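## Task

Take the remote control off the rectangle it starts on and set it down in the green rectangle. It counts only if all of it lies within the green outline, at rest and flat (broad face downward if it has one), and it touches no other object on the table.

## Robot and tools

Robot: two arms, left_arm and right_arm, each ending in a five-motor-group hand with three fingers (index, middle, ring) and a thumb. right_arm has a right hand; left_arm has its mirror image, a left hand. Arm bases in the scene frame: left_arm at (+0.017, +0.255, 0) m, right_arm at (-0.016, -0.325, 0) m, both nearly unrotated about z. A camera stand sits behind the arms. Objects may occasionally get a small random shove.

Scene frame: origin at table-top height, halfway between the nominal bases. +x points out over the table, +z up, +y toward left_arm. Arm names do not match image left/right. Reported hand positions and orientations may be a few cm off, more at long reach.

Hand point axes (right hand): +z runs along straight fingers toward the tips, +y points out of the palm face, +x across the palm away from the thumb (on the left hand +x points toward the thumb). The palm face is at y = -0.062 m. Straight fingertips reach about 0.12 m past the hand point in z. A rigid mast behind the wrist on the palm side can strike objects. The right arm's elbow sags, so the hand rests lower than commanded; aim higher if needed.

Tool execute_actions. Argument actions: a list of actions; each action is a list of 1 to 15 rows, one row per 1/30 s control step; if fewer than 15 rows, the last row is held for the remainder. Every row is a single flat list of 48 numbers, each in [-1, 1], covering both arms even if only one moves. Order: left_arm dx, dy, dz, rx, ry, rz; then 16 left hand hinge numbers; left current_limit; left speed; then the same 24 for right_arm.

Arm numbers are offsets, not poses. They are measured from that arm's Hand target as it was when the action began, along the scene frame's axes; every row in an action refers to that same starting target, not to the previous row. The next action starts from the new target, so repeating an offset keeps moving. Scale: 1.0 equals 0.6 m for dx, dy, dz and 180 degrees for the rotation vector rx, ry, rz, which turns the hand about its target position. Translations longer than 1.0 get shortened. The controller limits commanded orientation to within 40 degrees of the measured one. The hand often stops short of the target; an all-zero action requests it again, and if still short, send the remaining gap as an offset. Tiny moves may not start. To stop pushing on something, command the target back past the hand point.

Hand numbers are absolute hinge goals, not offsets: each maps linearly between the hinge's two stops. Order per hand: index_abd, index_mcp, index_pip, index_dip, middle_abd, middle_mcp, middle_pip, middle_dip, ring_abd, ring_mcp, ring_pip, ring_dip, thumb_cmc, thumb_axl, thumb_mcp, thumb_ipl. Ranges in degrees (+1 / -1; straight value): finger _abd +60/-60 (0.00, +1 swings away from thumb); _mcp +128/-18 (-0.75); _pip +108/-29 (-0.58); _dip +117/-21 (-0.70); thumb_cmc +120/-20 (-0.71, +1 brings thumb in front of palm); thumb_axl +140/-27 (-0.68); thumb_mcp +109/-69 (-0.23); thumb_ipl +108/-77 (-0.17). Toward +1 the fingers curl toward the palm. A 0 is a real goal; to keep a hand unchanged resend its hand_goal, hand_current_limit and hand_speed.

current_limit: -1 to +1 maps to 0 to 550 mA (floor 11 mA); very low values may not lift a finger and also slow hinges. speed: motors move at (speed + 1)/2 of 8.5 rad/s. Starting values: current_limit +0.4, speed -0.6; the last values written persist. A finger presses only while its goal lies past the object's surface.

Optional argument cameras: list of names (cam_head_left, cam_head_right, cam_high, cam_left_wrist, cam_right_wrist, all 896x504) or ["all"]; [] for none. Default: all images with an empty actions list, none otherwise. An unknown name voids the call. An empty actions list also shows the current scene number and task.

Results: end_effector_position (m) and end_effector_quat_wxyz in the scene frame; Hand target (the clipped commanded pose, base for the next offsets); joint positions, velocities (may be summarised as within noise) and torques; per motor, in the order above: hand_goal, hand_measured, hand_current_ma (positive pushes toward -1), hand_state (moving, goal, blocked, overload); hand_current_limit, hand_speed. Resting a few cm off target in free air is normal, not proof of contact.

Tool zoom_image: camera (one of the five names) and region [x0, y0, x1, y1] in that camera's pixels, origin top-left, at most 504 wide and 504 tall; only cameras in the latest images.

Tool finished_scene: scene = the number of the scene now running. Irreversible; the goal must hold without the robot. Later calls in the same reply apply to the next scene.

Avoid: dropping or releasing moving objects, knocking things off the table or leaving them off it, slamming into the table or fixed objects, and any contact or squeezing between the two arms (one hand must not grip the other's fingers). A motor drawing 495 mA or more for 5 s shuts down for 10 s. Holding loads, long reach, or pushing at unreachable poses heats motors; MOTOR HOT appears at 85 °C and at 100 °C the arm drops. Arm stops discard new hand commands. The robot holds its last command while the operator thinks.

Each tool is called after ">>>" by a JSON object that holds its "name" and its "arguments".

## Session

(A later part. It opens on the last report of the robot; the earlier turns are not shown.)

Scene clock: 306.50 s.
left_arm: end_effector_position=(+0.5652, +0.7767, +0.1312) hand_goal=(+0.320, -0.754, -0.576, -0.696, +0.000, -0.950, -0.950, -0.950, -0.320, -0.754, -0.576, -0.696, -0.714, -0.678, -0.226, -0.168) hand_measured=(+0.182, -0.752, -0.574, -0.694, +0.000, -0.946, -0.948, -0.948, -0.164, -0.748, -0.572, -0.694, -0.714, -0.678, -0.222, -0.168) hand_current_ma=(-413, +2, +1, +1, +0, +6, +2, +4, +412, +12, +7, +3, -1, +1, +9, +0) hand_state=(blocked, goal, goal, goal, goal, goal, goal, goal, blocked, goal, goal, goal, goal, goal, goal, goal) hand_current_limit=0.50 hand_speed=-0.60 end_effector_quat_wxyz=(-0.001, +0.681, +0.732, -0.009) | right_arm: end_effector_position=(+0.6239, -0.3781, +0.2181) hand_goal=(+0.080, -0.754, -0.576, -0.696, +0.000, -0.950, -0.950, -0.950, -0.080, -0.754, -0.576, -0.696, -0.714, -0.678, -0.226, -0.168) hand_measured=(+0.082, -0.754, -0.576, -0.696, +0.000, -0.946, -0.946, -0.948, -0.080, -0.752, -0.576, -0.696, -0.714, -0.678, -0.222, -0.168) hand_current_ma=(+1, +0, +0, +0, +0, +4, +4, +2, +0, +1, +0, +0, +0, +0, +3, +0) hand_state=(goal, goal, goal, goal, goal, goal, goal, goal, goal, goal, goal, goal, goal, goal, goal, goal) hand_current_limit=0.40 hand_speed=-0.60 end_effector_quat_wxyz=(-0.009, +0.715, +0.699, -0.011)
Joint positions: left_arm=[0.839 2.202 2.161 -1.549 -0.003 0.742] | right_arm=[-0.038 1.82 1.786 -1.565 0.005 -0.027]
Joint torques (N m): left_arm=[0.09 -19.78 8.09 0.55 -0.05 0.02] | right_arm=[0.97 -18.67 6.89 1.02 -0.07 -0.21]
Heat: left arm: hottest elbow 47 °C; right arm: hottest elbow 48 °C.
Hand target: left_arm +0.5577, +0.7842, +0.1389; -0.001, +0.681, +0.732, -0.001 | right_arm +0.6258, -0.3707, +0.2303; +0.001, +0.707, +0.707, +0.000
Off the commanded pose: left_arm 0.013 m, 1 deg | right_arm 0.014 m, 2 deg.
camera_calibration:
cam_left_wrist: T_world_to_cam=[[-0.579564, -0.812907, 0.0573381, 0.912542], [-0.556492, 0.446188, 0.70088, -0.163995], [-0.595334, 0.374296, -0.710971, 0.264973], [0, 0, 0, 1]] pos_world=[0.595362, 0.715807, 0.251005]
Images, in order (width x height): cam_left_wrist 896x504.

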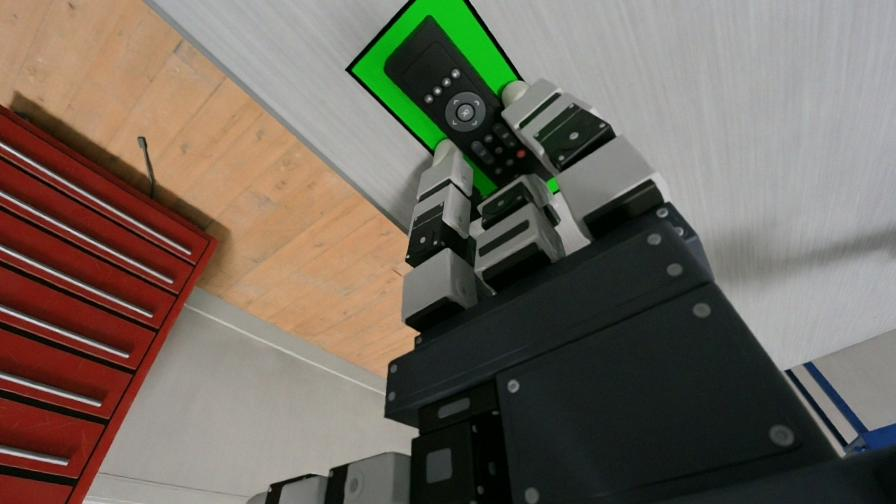

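>>> {"name": "execute_actions", "arguments": {"actions": [[[-0.004,0,-0.008,0,0,0, 0.32,-0.754,-0.576,-0.696,0,-0.95,-0.95,-0.95,-0.32,-0.754,-0.576,-0.696,-0.714,-0.678,-0.226,-0.168,0.5,-0.6, 0,0,0,0,0,0, 0.08,-0.754,-0.576,-0.696,0,-0.95,-0.95,-0.95,-0.08,-0.754,-0.576,-0.696,-0.714,-0.678,-0.226,-0.168,0.4,-0.6]],[[0,0,0,0,0,0, 0.24,-0.754,-0.576,-0.696,0,-0.95,-0.95,-0.95,-0.24,-0.754,-0.576,-0.696,-0.714,-0.678,-0.226,-0.168,0.5,-0.9, 0,0,0,0,0,0, 0.08,-0.754,-0.576,-0.696,0,-0.95,-0.95,-0.95,-0.08,-0.754,-0.576,-0.696,-0.714,-0.678,-0.226,-0.168,0.4,-0.6]],[[0,0,0,0,0,0, 0.17,-0.754,-0.576,-0.696,0,-0.95,-0.95,-0.95,-0.17,-0.754,-0.576,-0.696,-0.714,-0.678,-0.226,-0.168,0.5,-0.95, 0,0,0,0,0,0, 0.08,-0.754,-0.576,-0.696,0,-0.95,-0.95,-0.95,-0.08,-0.754,-0.576,-0.696,-0.714,-0.678,-0.226,-0.168,0.4,-0.6]]], "cameras": ["cam_left_wrist"]}}

>>> {"name": "zoom_image", "arguments": {"camera": "cam_left_wrist", "region": [300, 0, 600, 220]}}

Scene clock: 320.20 s.
left_arm: end_effector_position=(+0.5646, +0.7761, +0.1314) hand_goal=(+0.170, -0.754, -0.576, -0.696, +0.000, -0.950, -0.950, -0.950, -0.170, -0.754, -0.576, -0.696, -0.714, -0.678, -0.226, -0.168) hand_measured=(+0.174, -0.754, -0.574, -0.694, +0.000, -0.946, -0.948, -0.948, -0.148, -0.748, -0.572, -0.694, -0.714, -0.678, -0.222, -0.168) hand_current_ma=(+5, +1, +1, +1, +0, +6, +2, +4, +42, +12, +6, +3, -1, +1, +9, +0) hand_state=(goal, goal, goal, goal, goal, goal, goal, goal, blocked, goal, goal, goal, goal, goal, goal, goal) hand_current_limit=0.50 hand_speed=-0.95 end_effector_quat_wxyz=(-0.001, +0.682, +0.731, -0.005) | right_arm: end_effector_position=(+0.6239, -0.3781, +0.2181) hand_goal=(+0.080, -0.754, -0.576, -0.696, +0.000, -0.950, -0.950, -0.950, -0.080, -0.754, -0.576, -0.696, -0.714, -0.678, -0.226, -0.168) hand_measured=(+0.082, -0.754, -0.576, -0.696, +0.000, -0.946, -0.946, -0.948, -0.080, -0.752, -0.576, -0.696, -0.714, -0.678, -0.222, -0.168) hand_current_ma=(+1, +0, +0, +0, +0, +4, +4, +2, +0, +1, +0, +0, +0, +0, +3, +0) hand_state=(goal, goal, goal, goal, goal, goal, goal, goal, goal, goal, goal, goal, goal, goal, goal, goal) hand_current_limit=0.40 hand_speed=-0.60 end_effector_quat_wxyz=(-0.009, +0.715, +0.699, -0.011)
Joint positions: left_arm=[0.839 2.193 2.143 -1.533 -0.003 0.745] | right_arm=[-0.038 1.82 1.786 -1.565 0.005 -0.027]
Joint torques (N m): left_arm=[0.21 -19.66 7.77 0.58 -0.04 0.02] | right_arm=[0.91 -18.73 6.89 1.26 -0.07 -0.2]
Heat: left arm: hottest elbow 46 °C; right arm: hottest elbow 48 °C.
Hand target: left_arm +0.5555, +0.7842, +0.1343; -0.001, +0.681, +0.732, +0.000 | right_arm +0.6258, -0.3707, +0.2303; +0.001, +0.707, +0.707, +0.000
Off the commanded pose: left_arm 0.013 m, 1 deg | right_arm 0.014 m, 2 deg.
camera_calibration:
cam_left_wrist: T_world_to_cam=[[-0.582683, -0.811193, 0.049468, 0.913188], [-0.558857, 0.444135, 0.700302, -0.161135], [-0.590051, 0.380408, -0.71213, 0.257453], [0, 0, 0, 1]] pos_world=[0.593957, 0.7144, 0.25101]
Images, in order (width x height): cam_left_wrist 896x504.

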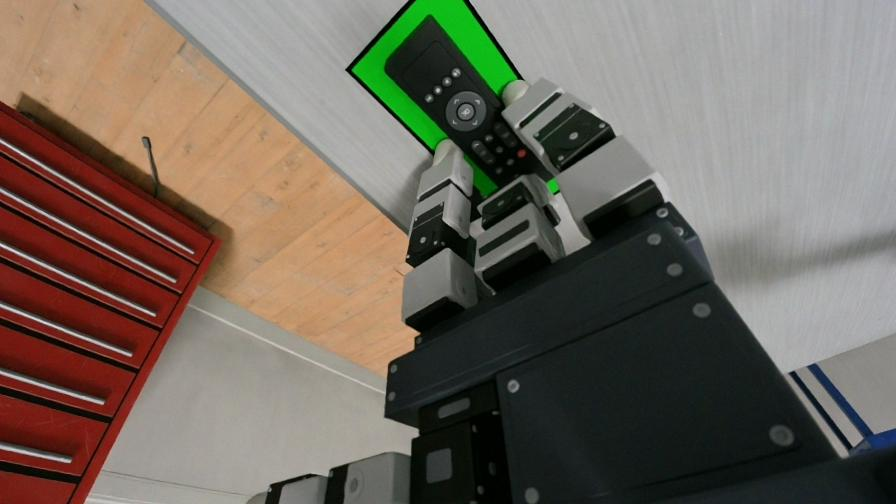

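Scaled by 1.680 from the camera's 896x504 image, which has a finer 1280x720 frame.

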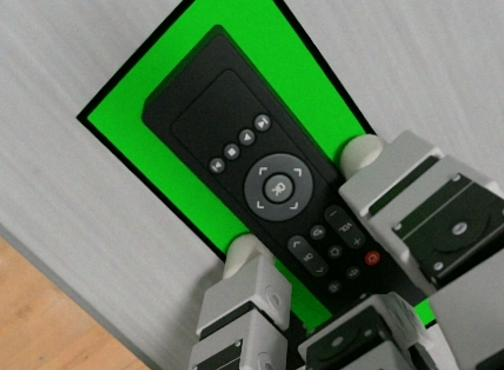

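>>> {"name": "execute_actions", "arguments": {"actions": [[[0,0,-0.01,0,0,0, 0.17,-0.754,-0.576,-0.696,0,-0.95,-0.95,-0.95,-0.17,-0.754,-0.576,-0.696,-0.714,-0.678,-0.226,-0.168,0.5,-0.95, 0,0,0,0,0,0, 0.08,-0.754,-0.576,-0.696,0,-0.95,-0.95,-0.95,-0.08,-0.754,-0.576,-0.696,-0.714,-0.678,-0.226,-0.168,0.4,-0.6]]]}}

Scene clock: 325.90 s.
left_arm: end_effector_position=(+0.5642, +0.7757, +0.1313) hand_goal=(+0.170, -0.754, -0.576, -0.696, +0.000, -0.950, -0.950, -0.950, -0.170, -0.754, -0.576, -0.696, -0.714, -0.678, -0.226, -0.168) hand_measured=(+0.174, -0.754, -0.574, -0.694, +0.000, -0.946, -0.948, -0.948, -0.148, -0.748, -0.572, -0.694, -0.714, -0.678, -0.222, -0.168) hand_current_ma=(+5, +1, +1, +1, +0, +6, +2, +4, +42, +12, +6, +3, -1, +1, +9, +0) hand_state=(goal, goal, goal, goal, goal, goal, goal, goal, blocked, goal, goal, goal, goal, goal, goal, goal) hand_current_limit=0.50 hand_speed=-0.95 end_effector_quat_wxyz=(-0.001, +0.682, +0.731, -0.003) | right_arm: end_effector_position=(+0.6239, -0.3781, +0.2181) hand_goal=(+0.080, -0.754, -0.576, -0.696, +0.000, -0.950, -0.950, -0.950, -0.080, -0.754, -0.576, -0.696, -0.714, -0.678, -0.226, -0.168) hand_measured=(+0.082, -0.754, -0.576, -0.696, +0.000, -0.946, -0.946, -0.948, -0.080, -0.752, -0.576, -0.696, -0.714, -0.678, -0.222, -0.168) hand_current_ma=(+1, +0, +0, +0, +0, +4, +4, +2, +0, +1, +0, +0, +0, +0, +3, +0) hand_state=(goal, goal, goal, goal, goal, goal, goal, goal, goal, goal, goal, goal, goal, goal, goal, goal) hand_current_limit=0.40 hand_speed=-0.60 end_effector_quat_wxyz=(-0.009, +0.715, +0.699, -0.011)
Joint positions: left_arm=[0.839 2.186 2.131 -1.522 -0.003 0.745] | right_arm=[-0.038 1.82 1.786 -1.565 0.005 -0.027]
Joint torques (N m): left_arm=[0.26 -19.02 7.58 0.76 -0.04 0.03] | right_arm=[0.91 -18.78 6.76 1.18 -0.04 -0.2]
Heat: left arm: hottest elbow 45 °C; right arm: hottest elbow 48 °C.
Hand target: left_arm +0.5555, +0.7842, +0.1283; -0.001, +0.681, +0.732, -0.001 | right_arm +0.6258, -0.3707, +0.2303; +0.001, +0.707, +0.707, +0.000
Off the commanded pose: left_arm 0.013 m, 0 deg | right_arm 0.014 m, 2 deg.

>>> {"name": "execute_actions", "arguments": {"actions": [[[0,0,0.008,0,0,0, 0.14,-0.754,-0.576,-0.696,0,-0.95,-0.95,-0.95,-0.14,-0.754,-0.576,-0.696,-0.714,-0.678,-0.226,-0.168,0.5,-0.95, 0,0,0,0,0,0, 0.08,-0.754,-0.576,-0.696,0,-0.95,-0.95,-0.95,-0.08,-0.754,-0.576,-0.696,-0.714,-0.678,-0.226,-0.168,0.4,-0.6]],[[0,0,0,0,0,0, 0.09,-0.754,-0.576,-0.696,0,-0.95,-0.95,-0.95,-0.09,-0.754,-0.576,-0.696,-0.714,-0.678,-0.226,-0.168,0.5,-0.9, 0,0,0,0,0,0, 0.08,-0.754,-0.576,-0.696,0,-0.95,-0.95,-0.95,-0.08,-0.754,-0.576,-0.696,-0.714,-0.678,-0.226,-0.168,0.4,-0.6]],[[0,0,0,0,0,0, 0.04,-0.754,-0.576,-0.696,0,-0.95,-0.95,-0.95,-0.04,-0.754,-0.576,-0.696,-0.714,-0.678,-0.226,-0.168,0.5,-0.9, 0,0,0,0,0,0, 0.08,-0.754,-0.576,-0.696,0,-0.95,-0.95,-0.95,-0.08,-0.754,-0.576,-0.696,-0.714,-0.678,-0.226,-0.168,0.4,-0.6]]], "cameras": ["cam_left_wrist"]}}

>>> {"name": "zoom_image", "arguments": {"camera": "cam_left_wrist", "region": [300, 0, 600, 220]}}

Scene clock: 335.70 s.
left_arm: end_effector_position=(+0.5648, +0.7751, +0.1320) hand_goal=(+0.040, -0.754, -0.576, -0.696, +0.000, -0.950, -0.950, -0.950, -0.040, -0.754, -0.576, -0.696, -0.714, -0.678, -0.226, -0.168) hand_measured=(+0.156, -0.756, -0.578, -0.696, +0.000, -0.946, -0.948, -0.948, -0.044, -0.748, -0.572, -0.694, -0.714, -0.678, -0.222, -0.168) hand_current_ma=(+365, -4, -1, +0, +0, +6, +2, +4, -4, +11, +5, +3, -1, +1, +9, +0) hand_state=(blocked, goal, goal, goal, goal, goal, goal, goal, goal, goal, goal, goal, goal, goal, goal, goal) hand_current_limit=0.50 hand_speed=-0.90 end_effector_quat_wxyz=(+0.001, +0.682, +0.731, -0.003) | right_arm: end_effector_position=(+0.6239, -0.3781, +0.2181) hand_goal=(+0.080, -0.754, -0.576, -0.696, +0.000, -0.950, -0.950, -0.950, -0.080, -0.754, -0.576, -0.696, -0.714, -0.678, -0.226, -0.168) hand_measured=(+0.082, -0.754, -0.576, -0.696, +0.000, -0.946, -0.946, -0.948, -0.080, -0.752, -0.576, -0.696, -0.714, -0.678, -0.222, -0.168) hand_current_ma=(+1, +0, +0, +0, +0, +4, +4, +2, +0, +1, +0, +0, +0, +0, +3, +0) hand_state=(goal, goal, goal, goal, goal, goal, goal, goal, goal, goal, goal, goal, goal, goal, goal, goal) hand_current_limit=0.40 hand_speed=-0.60 end_effector_quat_wxyz=(-0.009, +0.715, +0.699, -0.011)
Joint positions: left_arm=[0.839 2.186 2.131 -1.522 0.002 0.745] | right_arm=[-0.038 1.82 1.786 -1.565 0.005 -0.027]
Joint torques (N m): left_arm=[0.21 -18.96 8.55 0.32 -0.21 0.02] | right_arm=[1.2 -18.84 6.94 1.21 -0.03 -0.21]
Heat: left arm: hottest elbow 45 °C; right arm: hottest elbow 48 °C.
Hand target: left_arm +0.5555, +0.7841, +0.1332; -0.001, +0.681, +0.732, +0.000 | right_arm +0.6258, -0.3707, +0.2303; +0.001, +0.707, +0.707, +0.000
Off the commanded pose: left_arm 0.013 m, 0 deg | right_arm 0.014 m, 2 deg.
camera_calibration:
cam_left_wrist: T_world_to_cam=[[-0.583018, -0.811225, 0.0447596, 0.913249], [-0.56394, 0.443726, 0.696476, -0.157332], [-0.58486, 0.380816, -0.716183, 0.255671], [0, 0, 0, 1]] pos_world=[0.593247, 0.713299, 0.251809]
Images, in order (width x height): cam_left_wrist 896x504.

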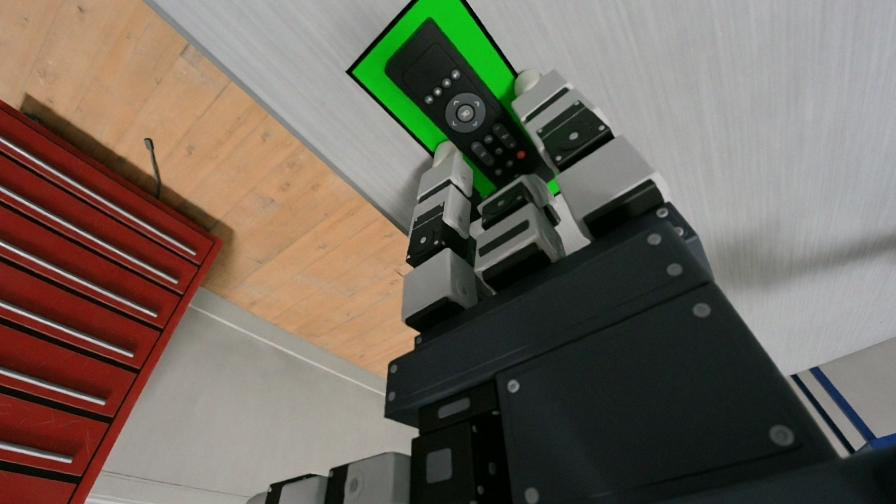

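Scaled by 1.680 from the camera's 896x504 image, which has a finer 1280x720 frame.

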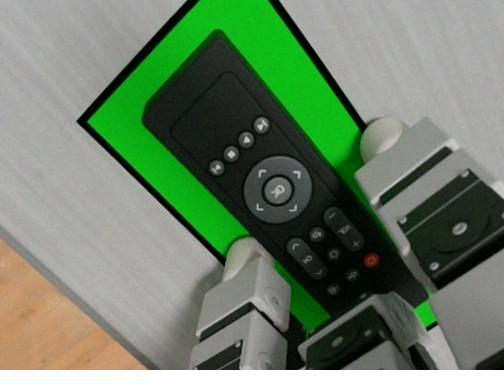

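>>> {"name": "execute_actions", "arguments": {"actions": [[[0,0,0.015,0,0,0, 0.10,-0.754,-0.576,-0.696,0,-0.95,-0.95,-0.95,-0.04,-0.754,-0.576,-0.696,-0.714,-0.678,-0.226,-0.168,0.2,-0.9, 0,0,0,0,0,0, 0.08,-0.754,-0.576,-0.696,0,-0.95,-0.95,-0.95,-0.08,-0.754,-0.576,-0.696,-0.714,-0.678,-0.226,-0.168,0.4,-0.6]],[[0,0,0.01,0,0,0, 0.06,-0.754,-0.576,-0.696,0,-0.95,-0.95,-0.95,-0.04,-0.754,-0.576,-0.696,-0.714,-0.678,-0.226,-0.168,0.2,-0.9, 0,0,0,0,0,0, 0.08,-0.754,-0.576,-0.696,0,-0.95,-0.95,-0.95,-0.08,-0.754,-0.576,-0.696,-0.714,-0.678,-0.226,-0.168,0.4,-0.6]]]}}

Scene clock: 343.20 s.
left_arm: end_effector_position=(+0.5613, +0.7715, +0.1314) hand_goal=(+0.060, -0.754, -0.576, -0.696, +0.000, -0.950, -0.950, -0.950, -0.040, -0.754, -0.576, -0.696, -0.714, -0.678, -0.226, -0.168) hand_measured=(+0.116, -0.738, -0.568, -0.692, +0.000, -0.946, -0.948, -0.948, -0.044, -0.748, -0.572, -0.694, -0.714, -0.678, -0.222, -0.168) hand_current_ma=(+145, +38, +16, +5, +0, +6, +2, +4, -4, +11, +5, +3, -1, +1, +9, +0) hand_state=(blocked, goal, goal, goal, goal, goal, goal, goal, goal, goal, goal, goal, goal, goal, goal, goal) hand_current_limit=0.20 hand_speed=-0.90 end_effector_quat_wxyz=(+0.001, +0.683, +0.731, -0.012) | right_arm: end_effector_position=(+0.6239, -0.3781, +0.2181) hand_goal=(+0.080, -0.754, -0.576, -0.696, +0.000, -0.950, -0.950, -0.950, -0.080, -0.754, -0.576, -0.696, -0.714, -0.678, -0.226, -0.168) hand_measured=(+0.082, -0.754, -0.576, -0.696, +0.000, -0.946, -0.946, -0.948, -0.080, -0.752, -0.576, -0.696, -0.714, -0.678, -0.222, -0.168) hand_current_ma=(+1, +0, +0, +0, +0, +4, +4, +2, +0, +1, +0, +0, +0, +0, +3, +0) hand_state=(goal, goal, goal, goal, goal, goal, goal, goal, goal, goal, goal, goal, goal, goal, goal, goal) hand_current_limit=0.40 hand_speed=-0.60 end_effector_quat_wxyz=(-0.009, +0.715, +0.699, -0.011)
Joint positions: left_arm=[0.84 2.185 2.131 -1.542 0.002 0.747] | right_arm=[-0.038 1.82 1.786 -1.565 0.005 -0.027]
Joint torques (N m): left_arm=[0.26 -19.08 11.49 -0.32 -0.21 -0.01] | right_arm=[0.79 -18.67 6.8 1.11 -0.09 -0.22]
Heat: left arm: hottest elbow 45 °C; right arm: hottest elbow 48 °C.
Hand target: left_arm +0.5553, +0.7843, +0.1480; -0.001, +0.681, +0.733, -0.001 | right_arm +0.6258, -0.3707, +0.2303; +0.001, +0.707, +0.707, +0.000
Off the commanded pose: left_arm 0.022 m, 1 deg | right_arm 0.014 m, 2 deg.

>>> {"name": "execute_actions", "arguments": {"actions": [[[0,0,0.02,0,0,0, 0.06,-0.754,-0.576,-0.696,0,-0.95,-0.95,-0.95,-0.04,-0.754,-0.576,-0.696,-0.714,-0.678,-0.226,-0.168,0.2,-0.9, 0,0,0,0,0,0, 0.08,-0.754,-0.576,-0.696,0,-0.95,-0.95,-0.95,-0.08,-0.754,-0.576,-0.696,-0.714,-0.678,-0.226,-0.168,0.4,-0.6]]], "cameras": ["cam_left_wrist"]}}

>>> {"name": "zoom_image", "arguments": {"camera": "cam_left_wrist", "region": [300, 0, 600, 220]}}

Scene clock: 348.47 s.
left_arm: end_effector_position=(+0.5576, +0.7676, +0.1315) hand_goal=(+0.060, -0.754, -0.576, -0.696, +0.000, -0.950, -0.950, -0.950, -0.040, -0.754, -0.576, -0.696, -0.714, -0.678, -0.226, -0.168) hand_measured=(+0.076, -0.730, -0.562, -0.690, +0.000, -0.946, -0.948, -0.948, -0.044, -0.748, -0.572, -0.694, -0.714, -0.678, -0.222, -0.168) hand_current_ma=(+29, +64, +29, +11, +0, +6, +2, +4, -4, +11, +5, +3, -1, +1, +9, +0) hand_state=(goal, blocked, goal, goal, goal, goal, goal, goal, goal, goal, goal, goal, goal, goal, goal, goal) hand_current_limit=0.20 hand_speed=-0.90 end_effector_quat_wxyz=(+0.001, +0.683, +0.730, -0.023) | right_arm: end_effector_position=(+0.6239, -0.3781, +0.2181) hand_goal=(+0.080, -0.754, -0.576, -0.696, +0.000, -0.950, -0.950, -0.950, -0.080, -0.754, -0.576, -0.696, -0.714, -0.678, -0.226, -0.168) hand_measured=(+0.082, -0.754, -0.576, -0.696, +0.000, -0.946, -0.946, -0.948, -0.080, -0.752, -0.576, -0.696, -0.714, -0.678, -0.222, -0.168) hand_current_ma=(+1, +0, +0, +0, +0, +4, +4, +2, +0, +1, +0, +0, +0, +0, +3, +0) hand_state=(goal, goal, goal, goal, goal, goal, goal, goal, goal, goal, goal, goal, goal, goal, goal, goal) hand_current_limit=0.40 hand_speed=-0.60 end_effector_quat_wxyz=(-0.009, +0.715, +0.699, -0.011)
Joint positions: left_arm=[0.84 2.184 2.135 -1.567 0.002 0.748] | right_arm=[-0.038 1.82 1.786 -1.565 0.005 -0.027]
Joint torques (N m): left_arm=[0.21 -19.37 13.45 -0.49 -0.23 -0.01] | right_arm=[0.67 -18.61 6.83 1.26 -0.08 -0.21]
Heat: left arm: hottest elbow 45 °C; right arm: hottest elbow 48 °C.
Hand target: left_arm +0.5553, +0.7843, +0.1600; -0.001, +0.681, +0.732, -0.001 | right_arm +0.6258, -0.3707, +0.2303; +0.001, +0.707, +0.707, +0.000
Off the commanded pose: left_arm 0.033 m, 3 deg | right_arm 0.014 m, 2 deg.
camera_calibration:
cam_left_wrist: T_world_to_cam=[[-0.583087, -0.808013, 0.0844043, 0.895396], [-0.543784, 0.465363, 0.698381, -0.18573], [-0.60358, 0.361319, -0.710732, 0.278656], [0, 0, 0, 1]] pos_world=[0.589288, 0.70924, 0.252185]
Images, in order (width x height): cam_left_wrist 896x504.

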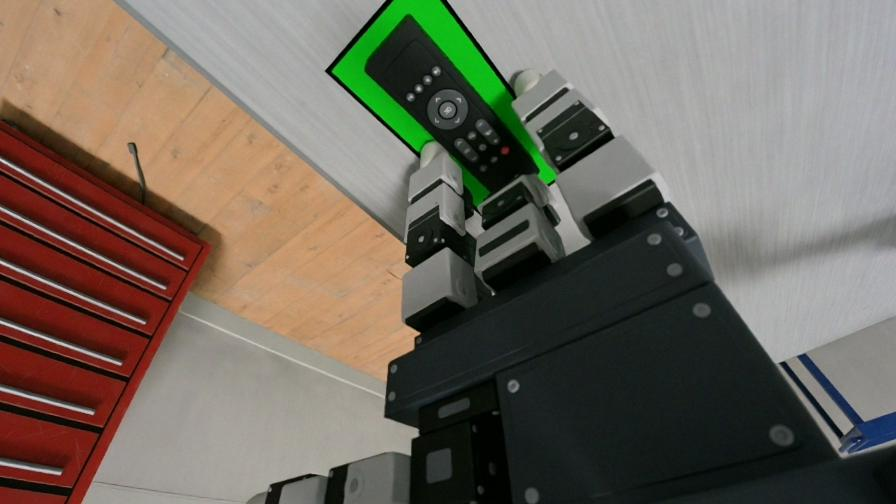

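Scaled by 1.680 from the camera's 896x504 image, which has a finer 1280x720 frame.

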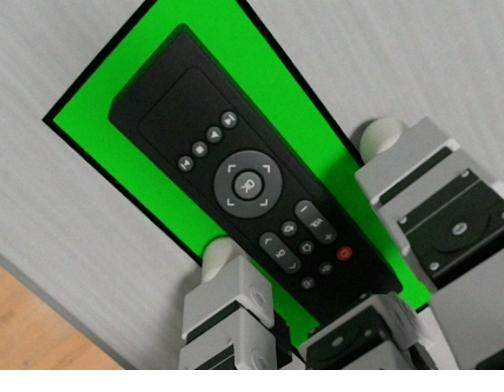

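>>> {"name": "execute_actions", "arguments": {"actions": [[[0.005,0.01,0.03,0,0,0, 0.02,-0.754,-0.576,-0.696,0,-0.95,-0.95,-0.95,-0.06,-0.754,-0.576,-0.696,-0.714,-0.678,-0.226,-0.168,0.3,-0.8, 0,0,0,0,0,0, 0.08,-0.754,-0.576,-0.696,0,-0.95,-0.95,-0.95,-0.08,-0.754,-0.576,-0.696,-0.714,-0.678,-0.226,-0.168,0.4,-0.6]],[[0,0,0.04,0,0,0, 0.0,-0.754,-0.576,-0.696,0,-0.95,-0.95,-0.95,-0.06,-0.754,-0.576,-0.696,-0.714,-0.678,-0.226,-0.168,0.3,-0.8, 0,0,0,0,0,0, 0.08,-0.754,-0.576,-0.696,0,-0.95,-0.95,-0.95,-0.08,-0.754,-0.576,-0.696,-0.714,-0.678,-0.226,-0.168,0.4,-0.6]]], "cameras": ["cam_left_wrist"]}}

>>> {"name": "zoom_image", "arguments": {"camera": "cam_left_wrist", "region": [300, 0, 600, 220]}}

Scene clock: 355.30 s.
left_arm: end_effector_position=(+0.5577, +0.7752, +0.1764) hand_goal=(+0.000, -0.754, -0.576, -0.696, +0.000, -0.950, -0.950, -0.950, -0.060, -0.754, -0.576, -0.696, -0.714, -0.678, -0.226, -0.168) hand_measured=(+0.004, -0.748, -0.572, -0.694, +0.000, -0.946, -0.948, -0.948, -0.056, -0.748, -0.572, -0.694, -0.714, -0.678, -0.222, -0.168) hand_current_ma=(+4, +10, +5, +3, +0, +6, +2, +4, +4, +9, +5, +3, -1, +1, +9, +0) hand_state=(goal, goal, goal, goal, goal, goal, goal, goal, goal, goal, goal, goal, goal, goal, goal, goal) hand_current_limit=0.30 hand_speed=-0.80 end_effector_quat_wxyz=(+0.001, +0.681, +0.733, -0.018) | right_arm: end_effector_position=(+0.6239, -0.3781, +0.2181) hand_goal=(+0.080, -0.754, -0.576, -0.696, +0.000, -0.950, -0.950, -0.950, -0.080, -0.754, -0.576, -0.696, -0.714, -0.678, -0.226, -0.168) hand_measured=(+0.082, -0.754, -0.576, -0.696, +0.000, -0.946, -0.946, -0.948, -0.080, -0.752, -0.576, -0.696, -0.714, -0.678, -0.222, -0.168) hand_current_ma=(+1, +0, +0, +0, +0, +4, +4, +2, +0, +1, +0, +0, +0, +0, +3, +0) hand_state=(goal, goal, goal, goal, goal, goal, goal, goal, goal, goal, goal, goal, goal, goal, goal, goal) hand_current_limit=0.40 hand_speed=-0.60 end_effector_quat_wxyz=(-0.009, +0.715, +0.699, -0.011)
Joint positions: left_arm=[0.847 2.196 2.272 -1.681 0.002 0.749] | right_arm=[-0.038 1.82 1.786 -1.565 0.005 -0.027]
Joint torques (N m): left_arm=[-0.15 -18.73 14.28 -0.29 -0.17 0.01] | right_arm=[0.97 -18.32 6.94 1.11 -0.03 -0.23]
Heat: left arm: hottest elbow 46 °C; right arm: hottest elbow 48 °C.
Hand target: left_arm +0.5584, +0.7903, +0.2020; -0.001, +0.681, +0.732, -0.001 | right_arm +0.6258, -0.3707, +0.2303; +0.001, +0.707, +0.707, +0.000
Off the commanded pose: left_arm 0.030 m, 2 deg | right_arm 0.014 m, 2 deg.
joint sent to its limit (left arm) — joint 4 (wrist pitch), lower limit. The joint targets still meet the commanded pose.
camera_calibration:
cam_left_wrist: T_world_to_cam=[[-0.578406, -0.812407, 0.0737657, 0.900412], [-0.551663, 0.456167, 0.69827, -0.20908], [-0.600929, 0.363189, -0.712024, 0.30521], [0, 0, 0, 1]] pos_world=[0.588871, 0.716028, 0.296892]
Images, in order (width x height): cam_left_wrist 896x504.

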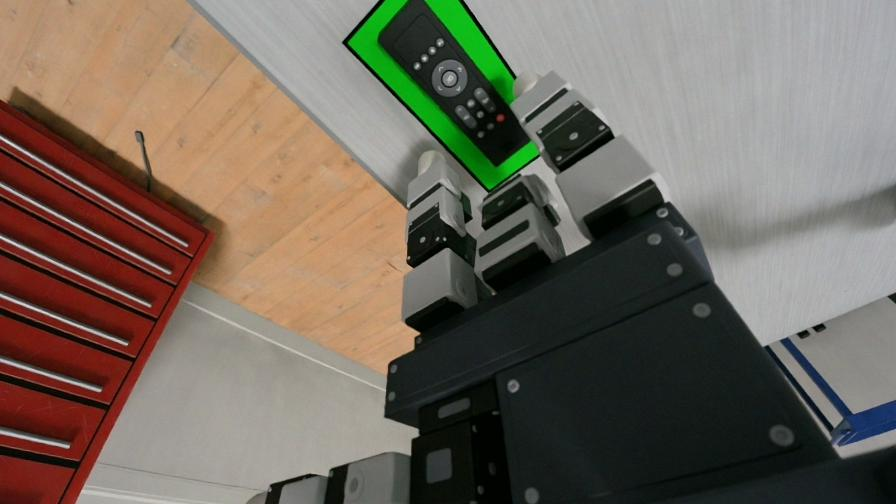

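Scaled by 1.680 from the camera's 896x504 image, which has a finer 1280x720 frame.

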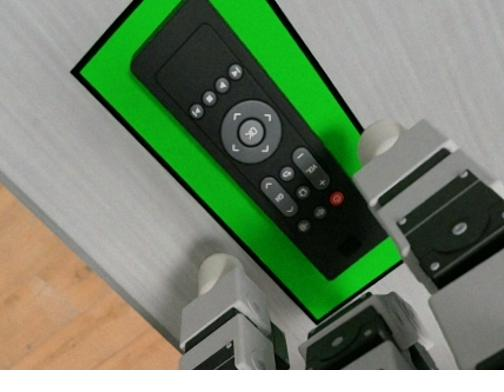

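>>> {"name": "execute_actions", "arguments": {"actions": [[[0.06,-0.03,0.03,0,0,0, 0.0,-0.754,-0.576,-0.696,0,-0.95,-0.95,-0.95,0,-0.754,-0.576,-0.696,-0.714,-0.678,-0.226,-0.168,0.3,-0.8, 0,0,0,0,0,0, 0.08,-0.754,-0.576,-0.696,0,-0.95,-0.95,-0.95,-0.08,-0.754,-0.576,-0.696,-0.714,-0.678,-0.226,-0.168,0.4,-0.6]],[[0.08,-0.12,0.02,0,0,0, 0.0,-0.754,-0.576,-0.696,0,-0.95,-0.95,-0.95,0,-0.754,-0.576,-0.696,-0.714,-0.678,-0.226,-0.168,0.3,-0.8, 0,0,0,0,0,0, 0.08,-0.754,-0.576,-0.696,0,-0.95,-0.95,-0.95,-0.08,-0.754,-0.576,-0.696,-0.714,-0.678,-0.226,-0.168,0.4,-0.6]],[[0.06,-0.15,0,0,0,0, 0.0,-0.754,-0.576,-0.696,0,-0.95,-0.95,-0.95,0,-0.754,-0.576,-0.696,-0.714,-0.678,-0.226,-0.168,0.3,-0.8, 0,0,0,0,0,0, 0.08,-0.754,-0.576,-0.696,0,-0.95,-0.95,-0.95,-0.08,-0.754,-0.576,-0.696,-0.714,-0.678,-0.226,-0.168,0.4,-0.6]],[[0,-0.15,0,0,0,0, 0.0,-0.754,-0.576,-0.696,0,-0.95,-0.95,-0.95,0,-0.754,-0.576,-0.696,-0.714,-0.678,-0.226,-0.168,0.3,-0.8, 0,0,0,0,0,0, 0.08,-0.754,-0.576,-0.696,0,-0.95,-0.95,-0.95,-0.08,-0.754,-0.576,-0.696,-0.714,-0.678,-0.226,-0.168,0.4,-0.6]]], "cameras": ["cam_head_left","cam_head_right"]}}

>>> {"name": "zoom_image", "arguments": {"camera": "cam_head_left", "region": [80, 270, 200, 400]}}

>>> {"name": "zoom_image", "arguments": {"camera": "cam_head_right", "region": [0, 260, 160, 400]}}

Scene clock: 366.03 s.
left_arm: end_effector_position=(+0.6806, +0.5140, +0.2159) hand_goal=(+0.000, -0.754, -0.576, -0.696, +0.000, -0.950, -0.950, -0.950, +0.000, -0.754, -0.576, -0.696, -0.714, -0.678, -0.226, -0.168) hand_measured=(+0.002, -0.752, -0.574, -0.694, +0.000, -0.946, -0.948, -0.948, -0.002, -0.752, -0.574, -0.694, -0.714, -0.678, -0.222, -0.168) hand_current_ma=(+2, +3, +3, +3, +0, +7, +2, +4, -3, +4, +3, +3, +0, +1, +9, +0) hand_state=(goal, goal, goal, goal, goal, goal, goal, goal, goal, goal, goal, goal, goal, goal, goal, goal) hand_current_limit=0.30 hand_speed=-0.80 end_effector_quat_wxyz=(-0.006, +0.689, +0.724, -0.016) | right_arm: end_effector_position=(+0.6239, -0.3781, +0.2181) hand_goal=(+0.080, -0.754, -0.576, -0.696, +0.000, -0.950, -0.950, -0.950, -0.080, -0.754, -0.576, -0.696, -0.714, -0.678, -0.226, -0.168) hand_measured=(+0.082, -0.754, -0.576, -0.696, +0.000, -0.946, -0.946, -0.948, -0.080, -0.752, -0.576, -0.696, -0.714, -0.678, -0.222, -0.168) hand_current_ma=(+1, +0, +0, +0, +0, +4, +4, +2, +0, +1, +0, +0, +0, +0, +3, +0) hand_state=(goal, goal, goal, goal, goal, goal, goal, goal, goal, goal, goal, goal, goal, goal, goal, goal) hand_current_limit=0.40 hand_speed=-0.60 end_effector_quat_wxyz=(-0.009, +0.715, +0.699, -0.011)
Joint positions: left_arm=[0.406 2.034 2.105 -1.677 0.002 0.332] | right_arm=[-0.038 1.82 1.786 -1.565 0.005 -0.027]
Joint torques (N m): left_arm=[-0.85 -18.96 8.57 0.51 -0.14 -0.29] | right_arm=[0.56 -19.19 6.78 1.02 -0.04 -0.2]
Heat: left arm: hottest elbow 47 °C; right arm: hottest elbow 48 °C.
Hand target: left_arm +0.6784, +0.5202, +0.2320; -0.001, +0.681, +0.732, -0.001 | right_arm +0.6258, -0.3707, +0.2303; +0.001, +0.707, +0.707, +0.000
Off the commanded pose: left_arm 0.017 m, 2 deg | right_arm 0.014 m, 2 deg.
Images, in order (width x height): cam_head_left 896x504, cam_head_right 896x504.

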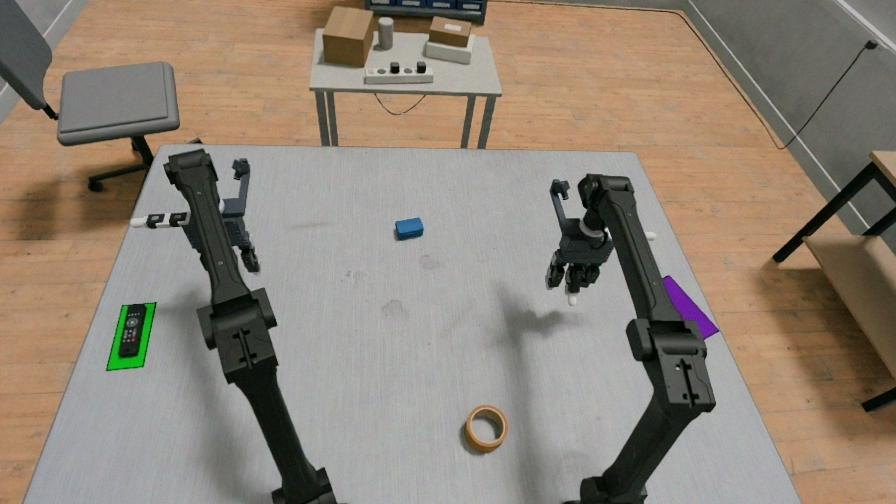

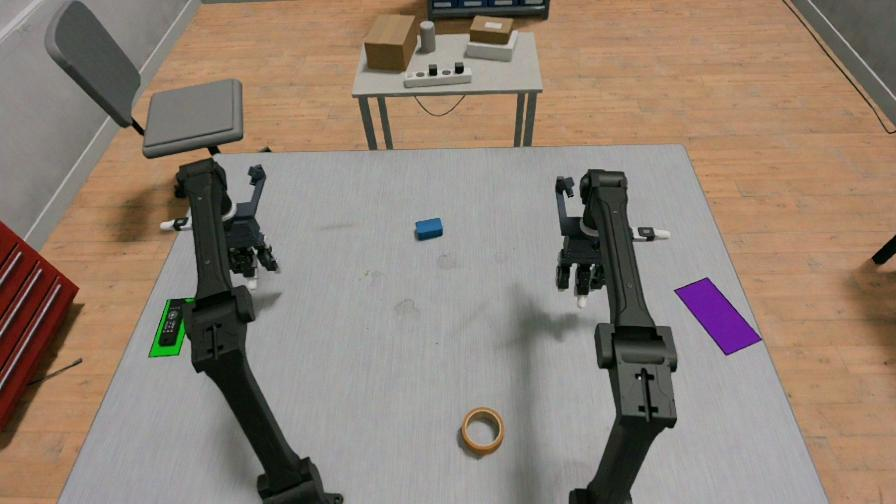

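Scaled by 3.877 from the camera's 896x504 image, which has a finer 1280x720 frame.

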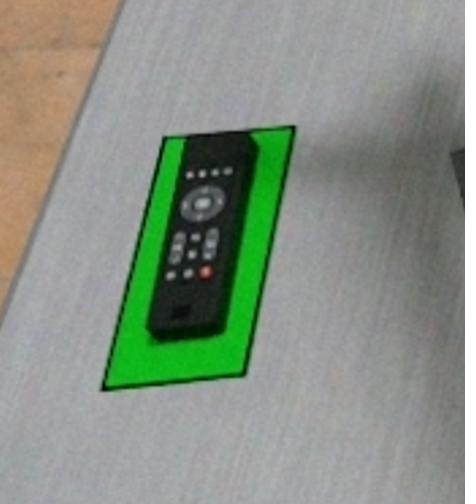

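Scaled by 3.150 from the camera's 896x504 image, which has a finer 1280x720 frame.

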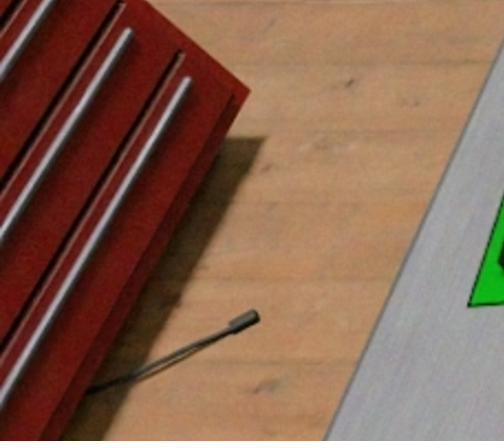

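>>> {"name": "finished_scene", "arguments": {"scene": 3}}

The scene is finished: the task was done.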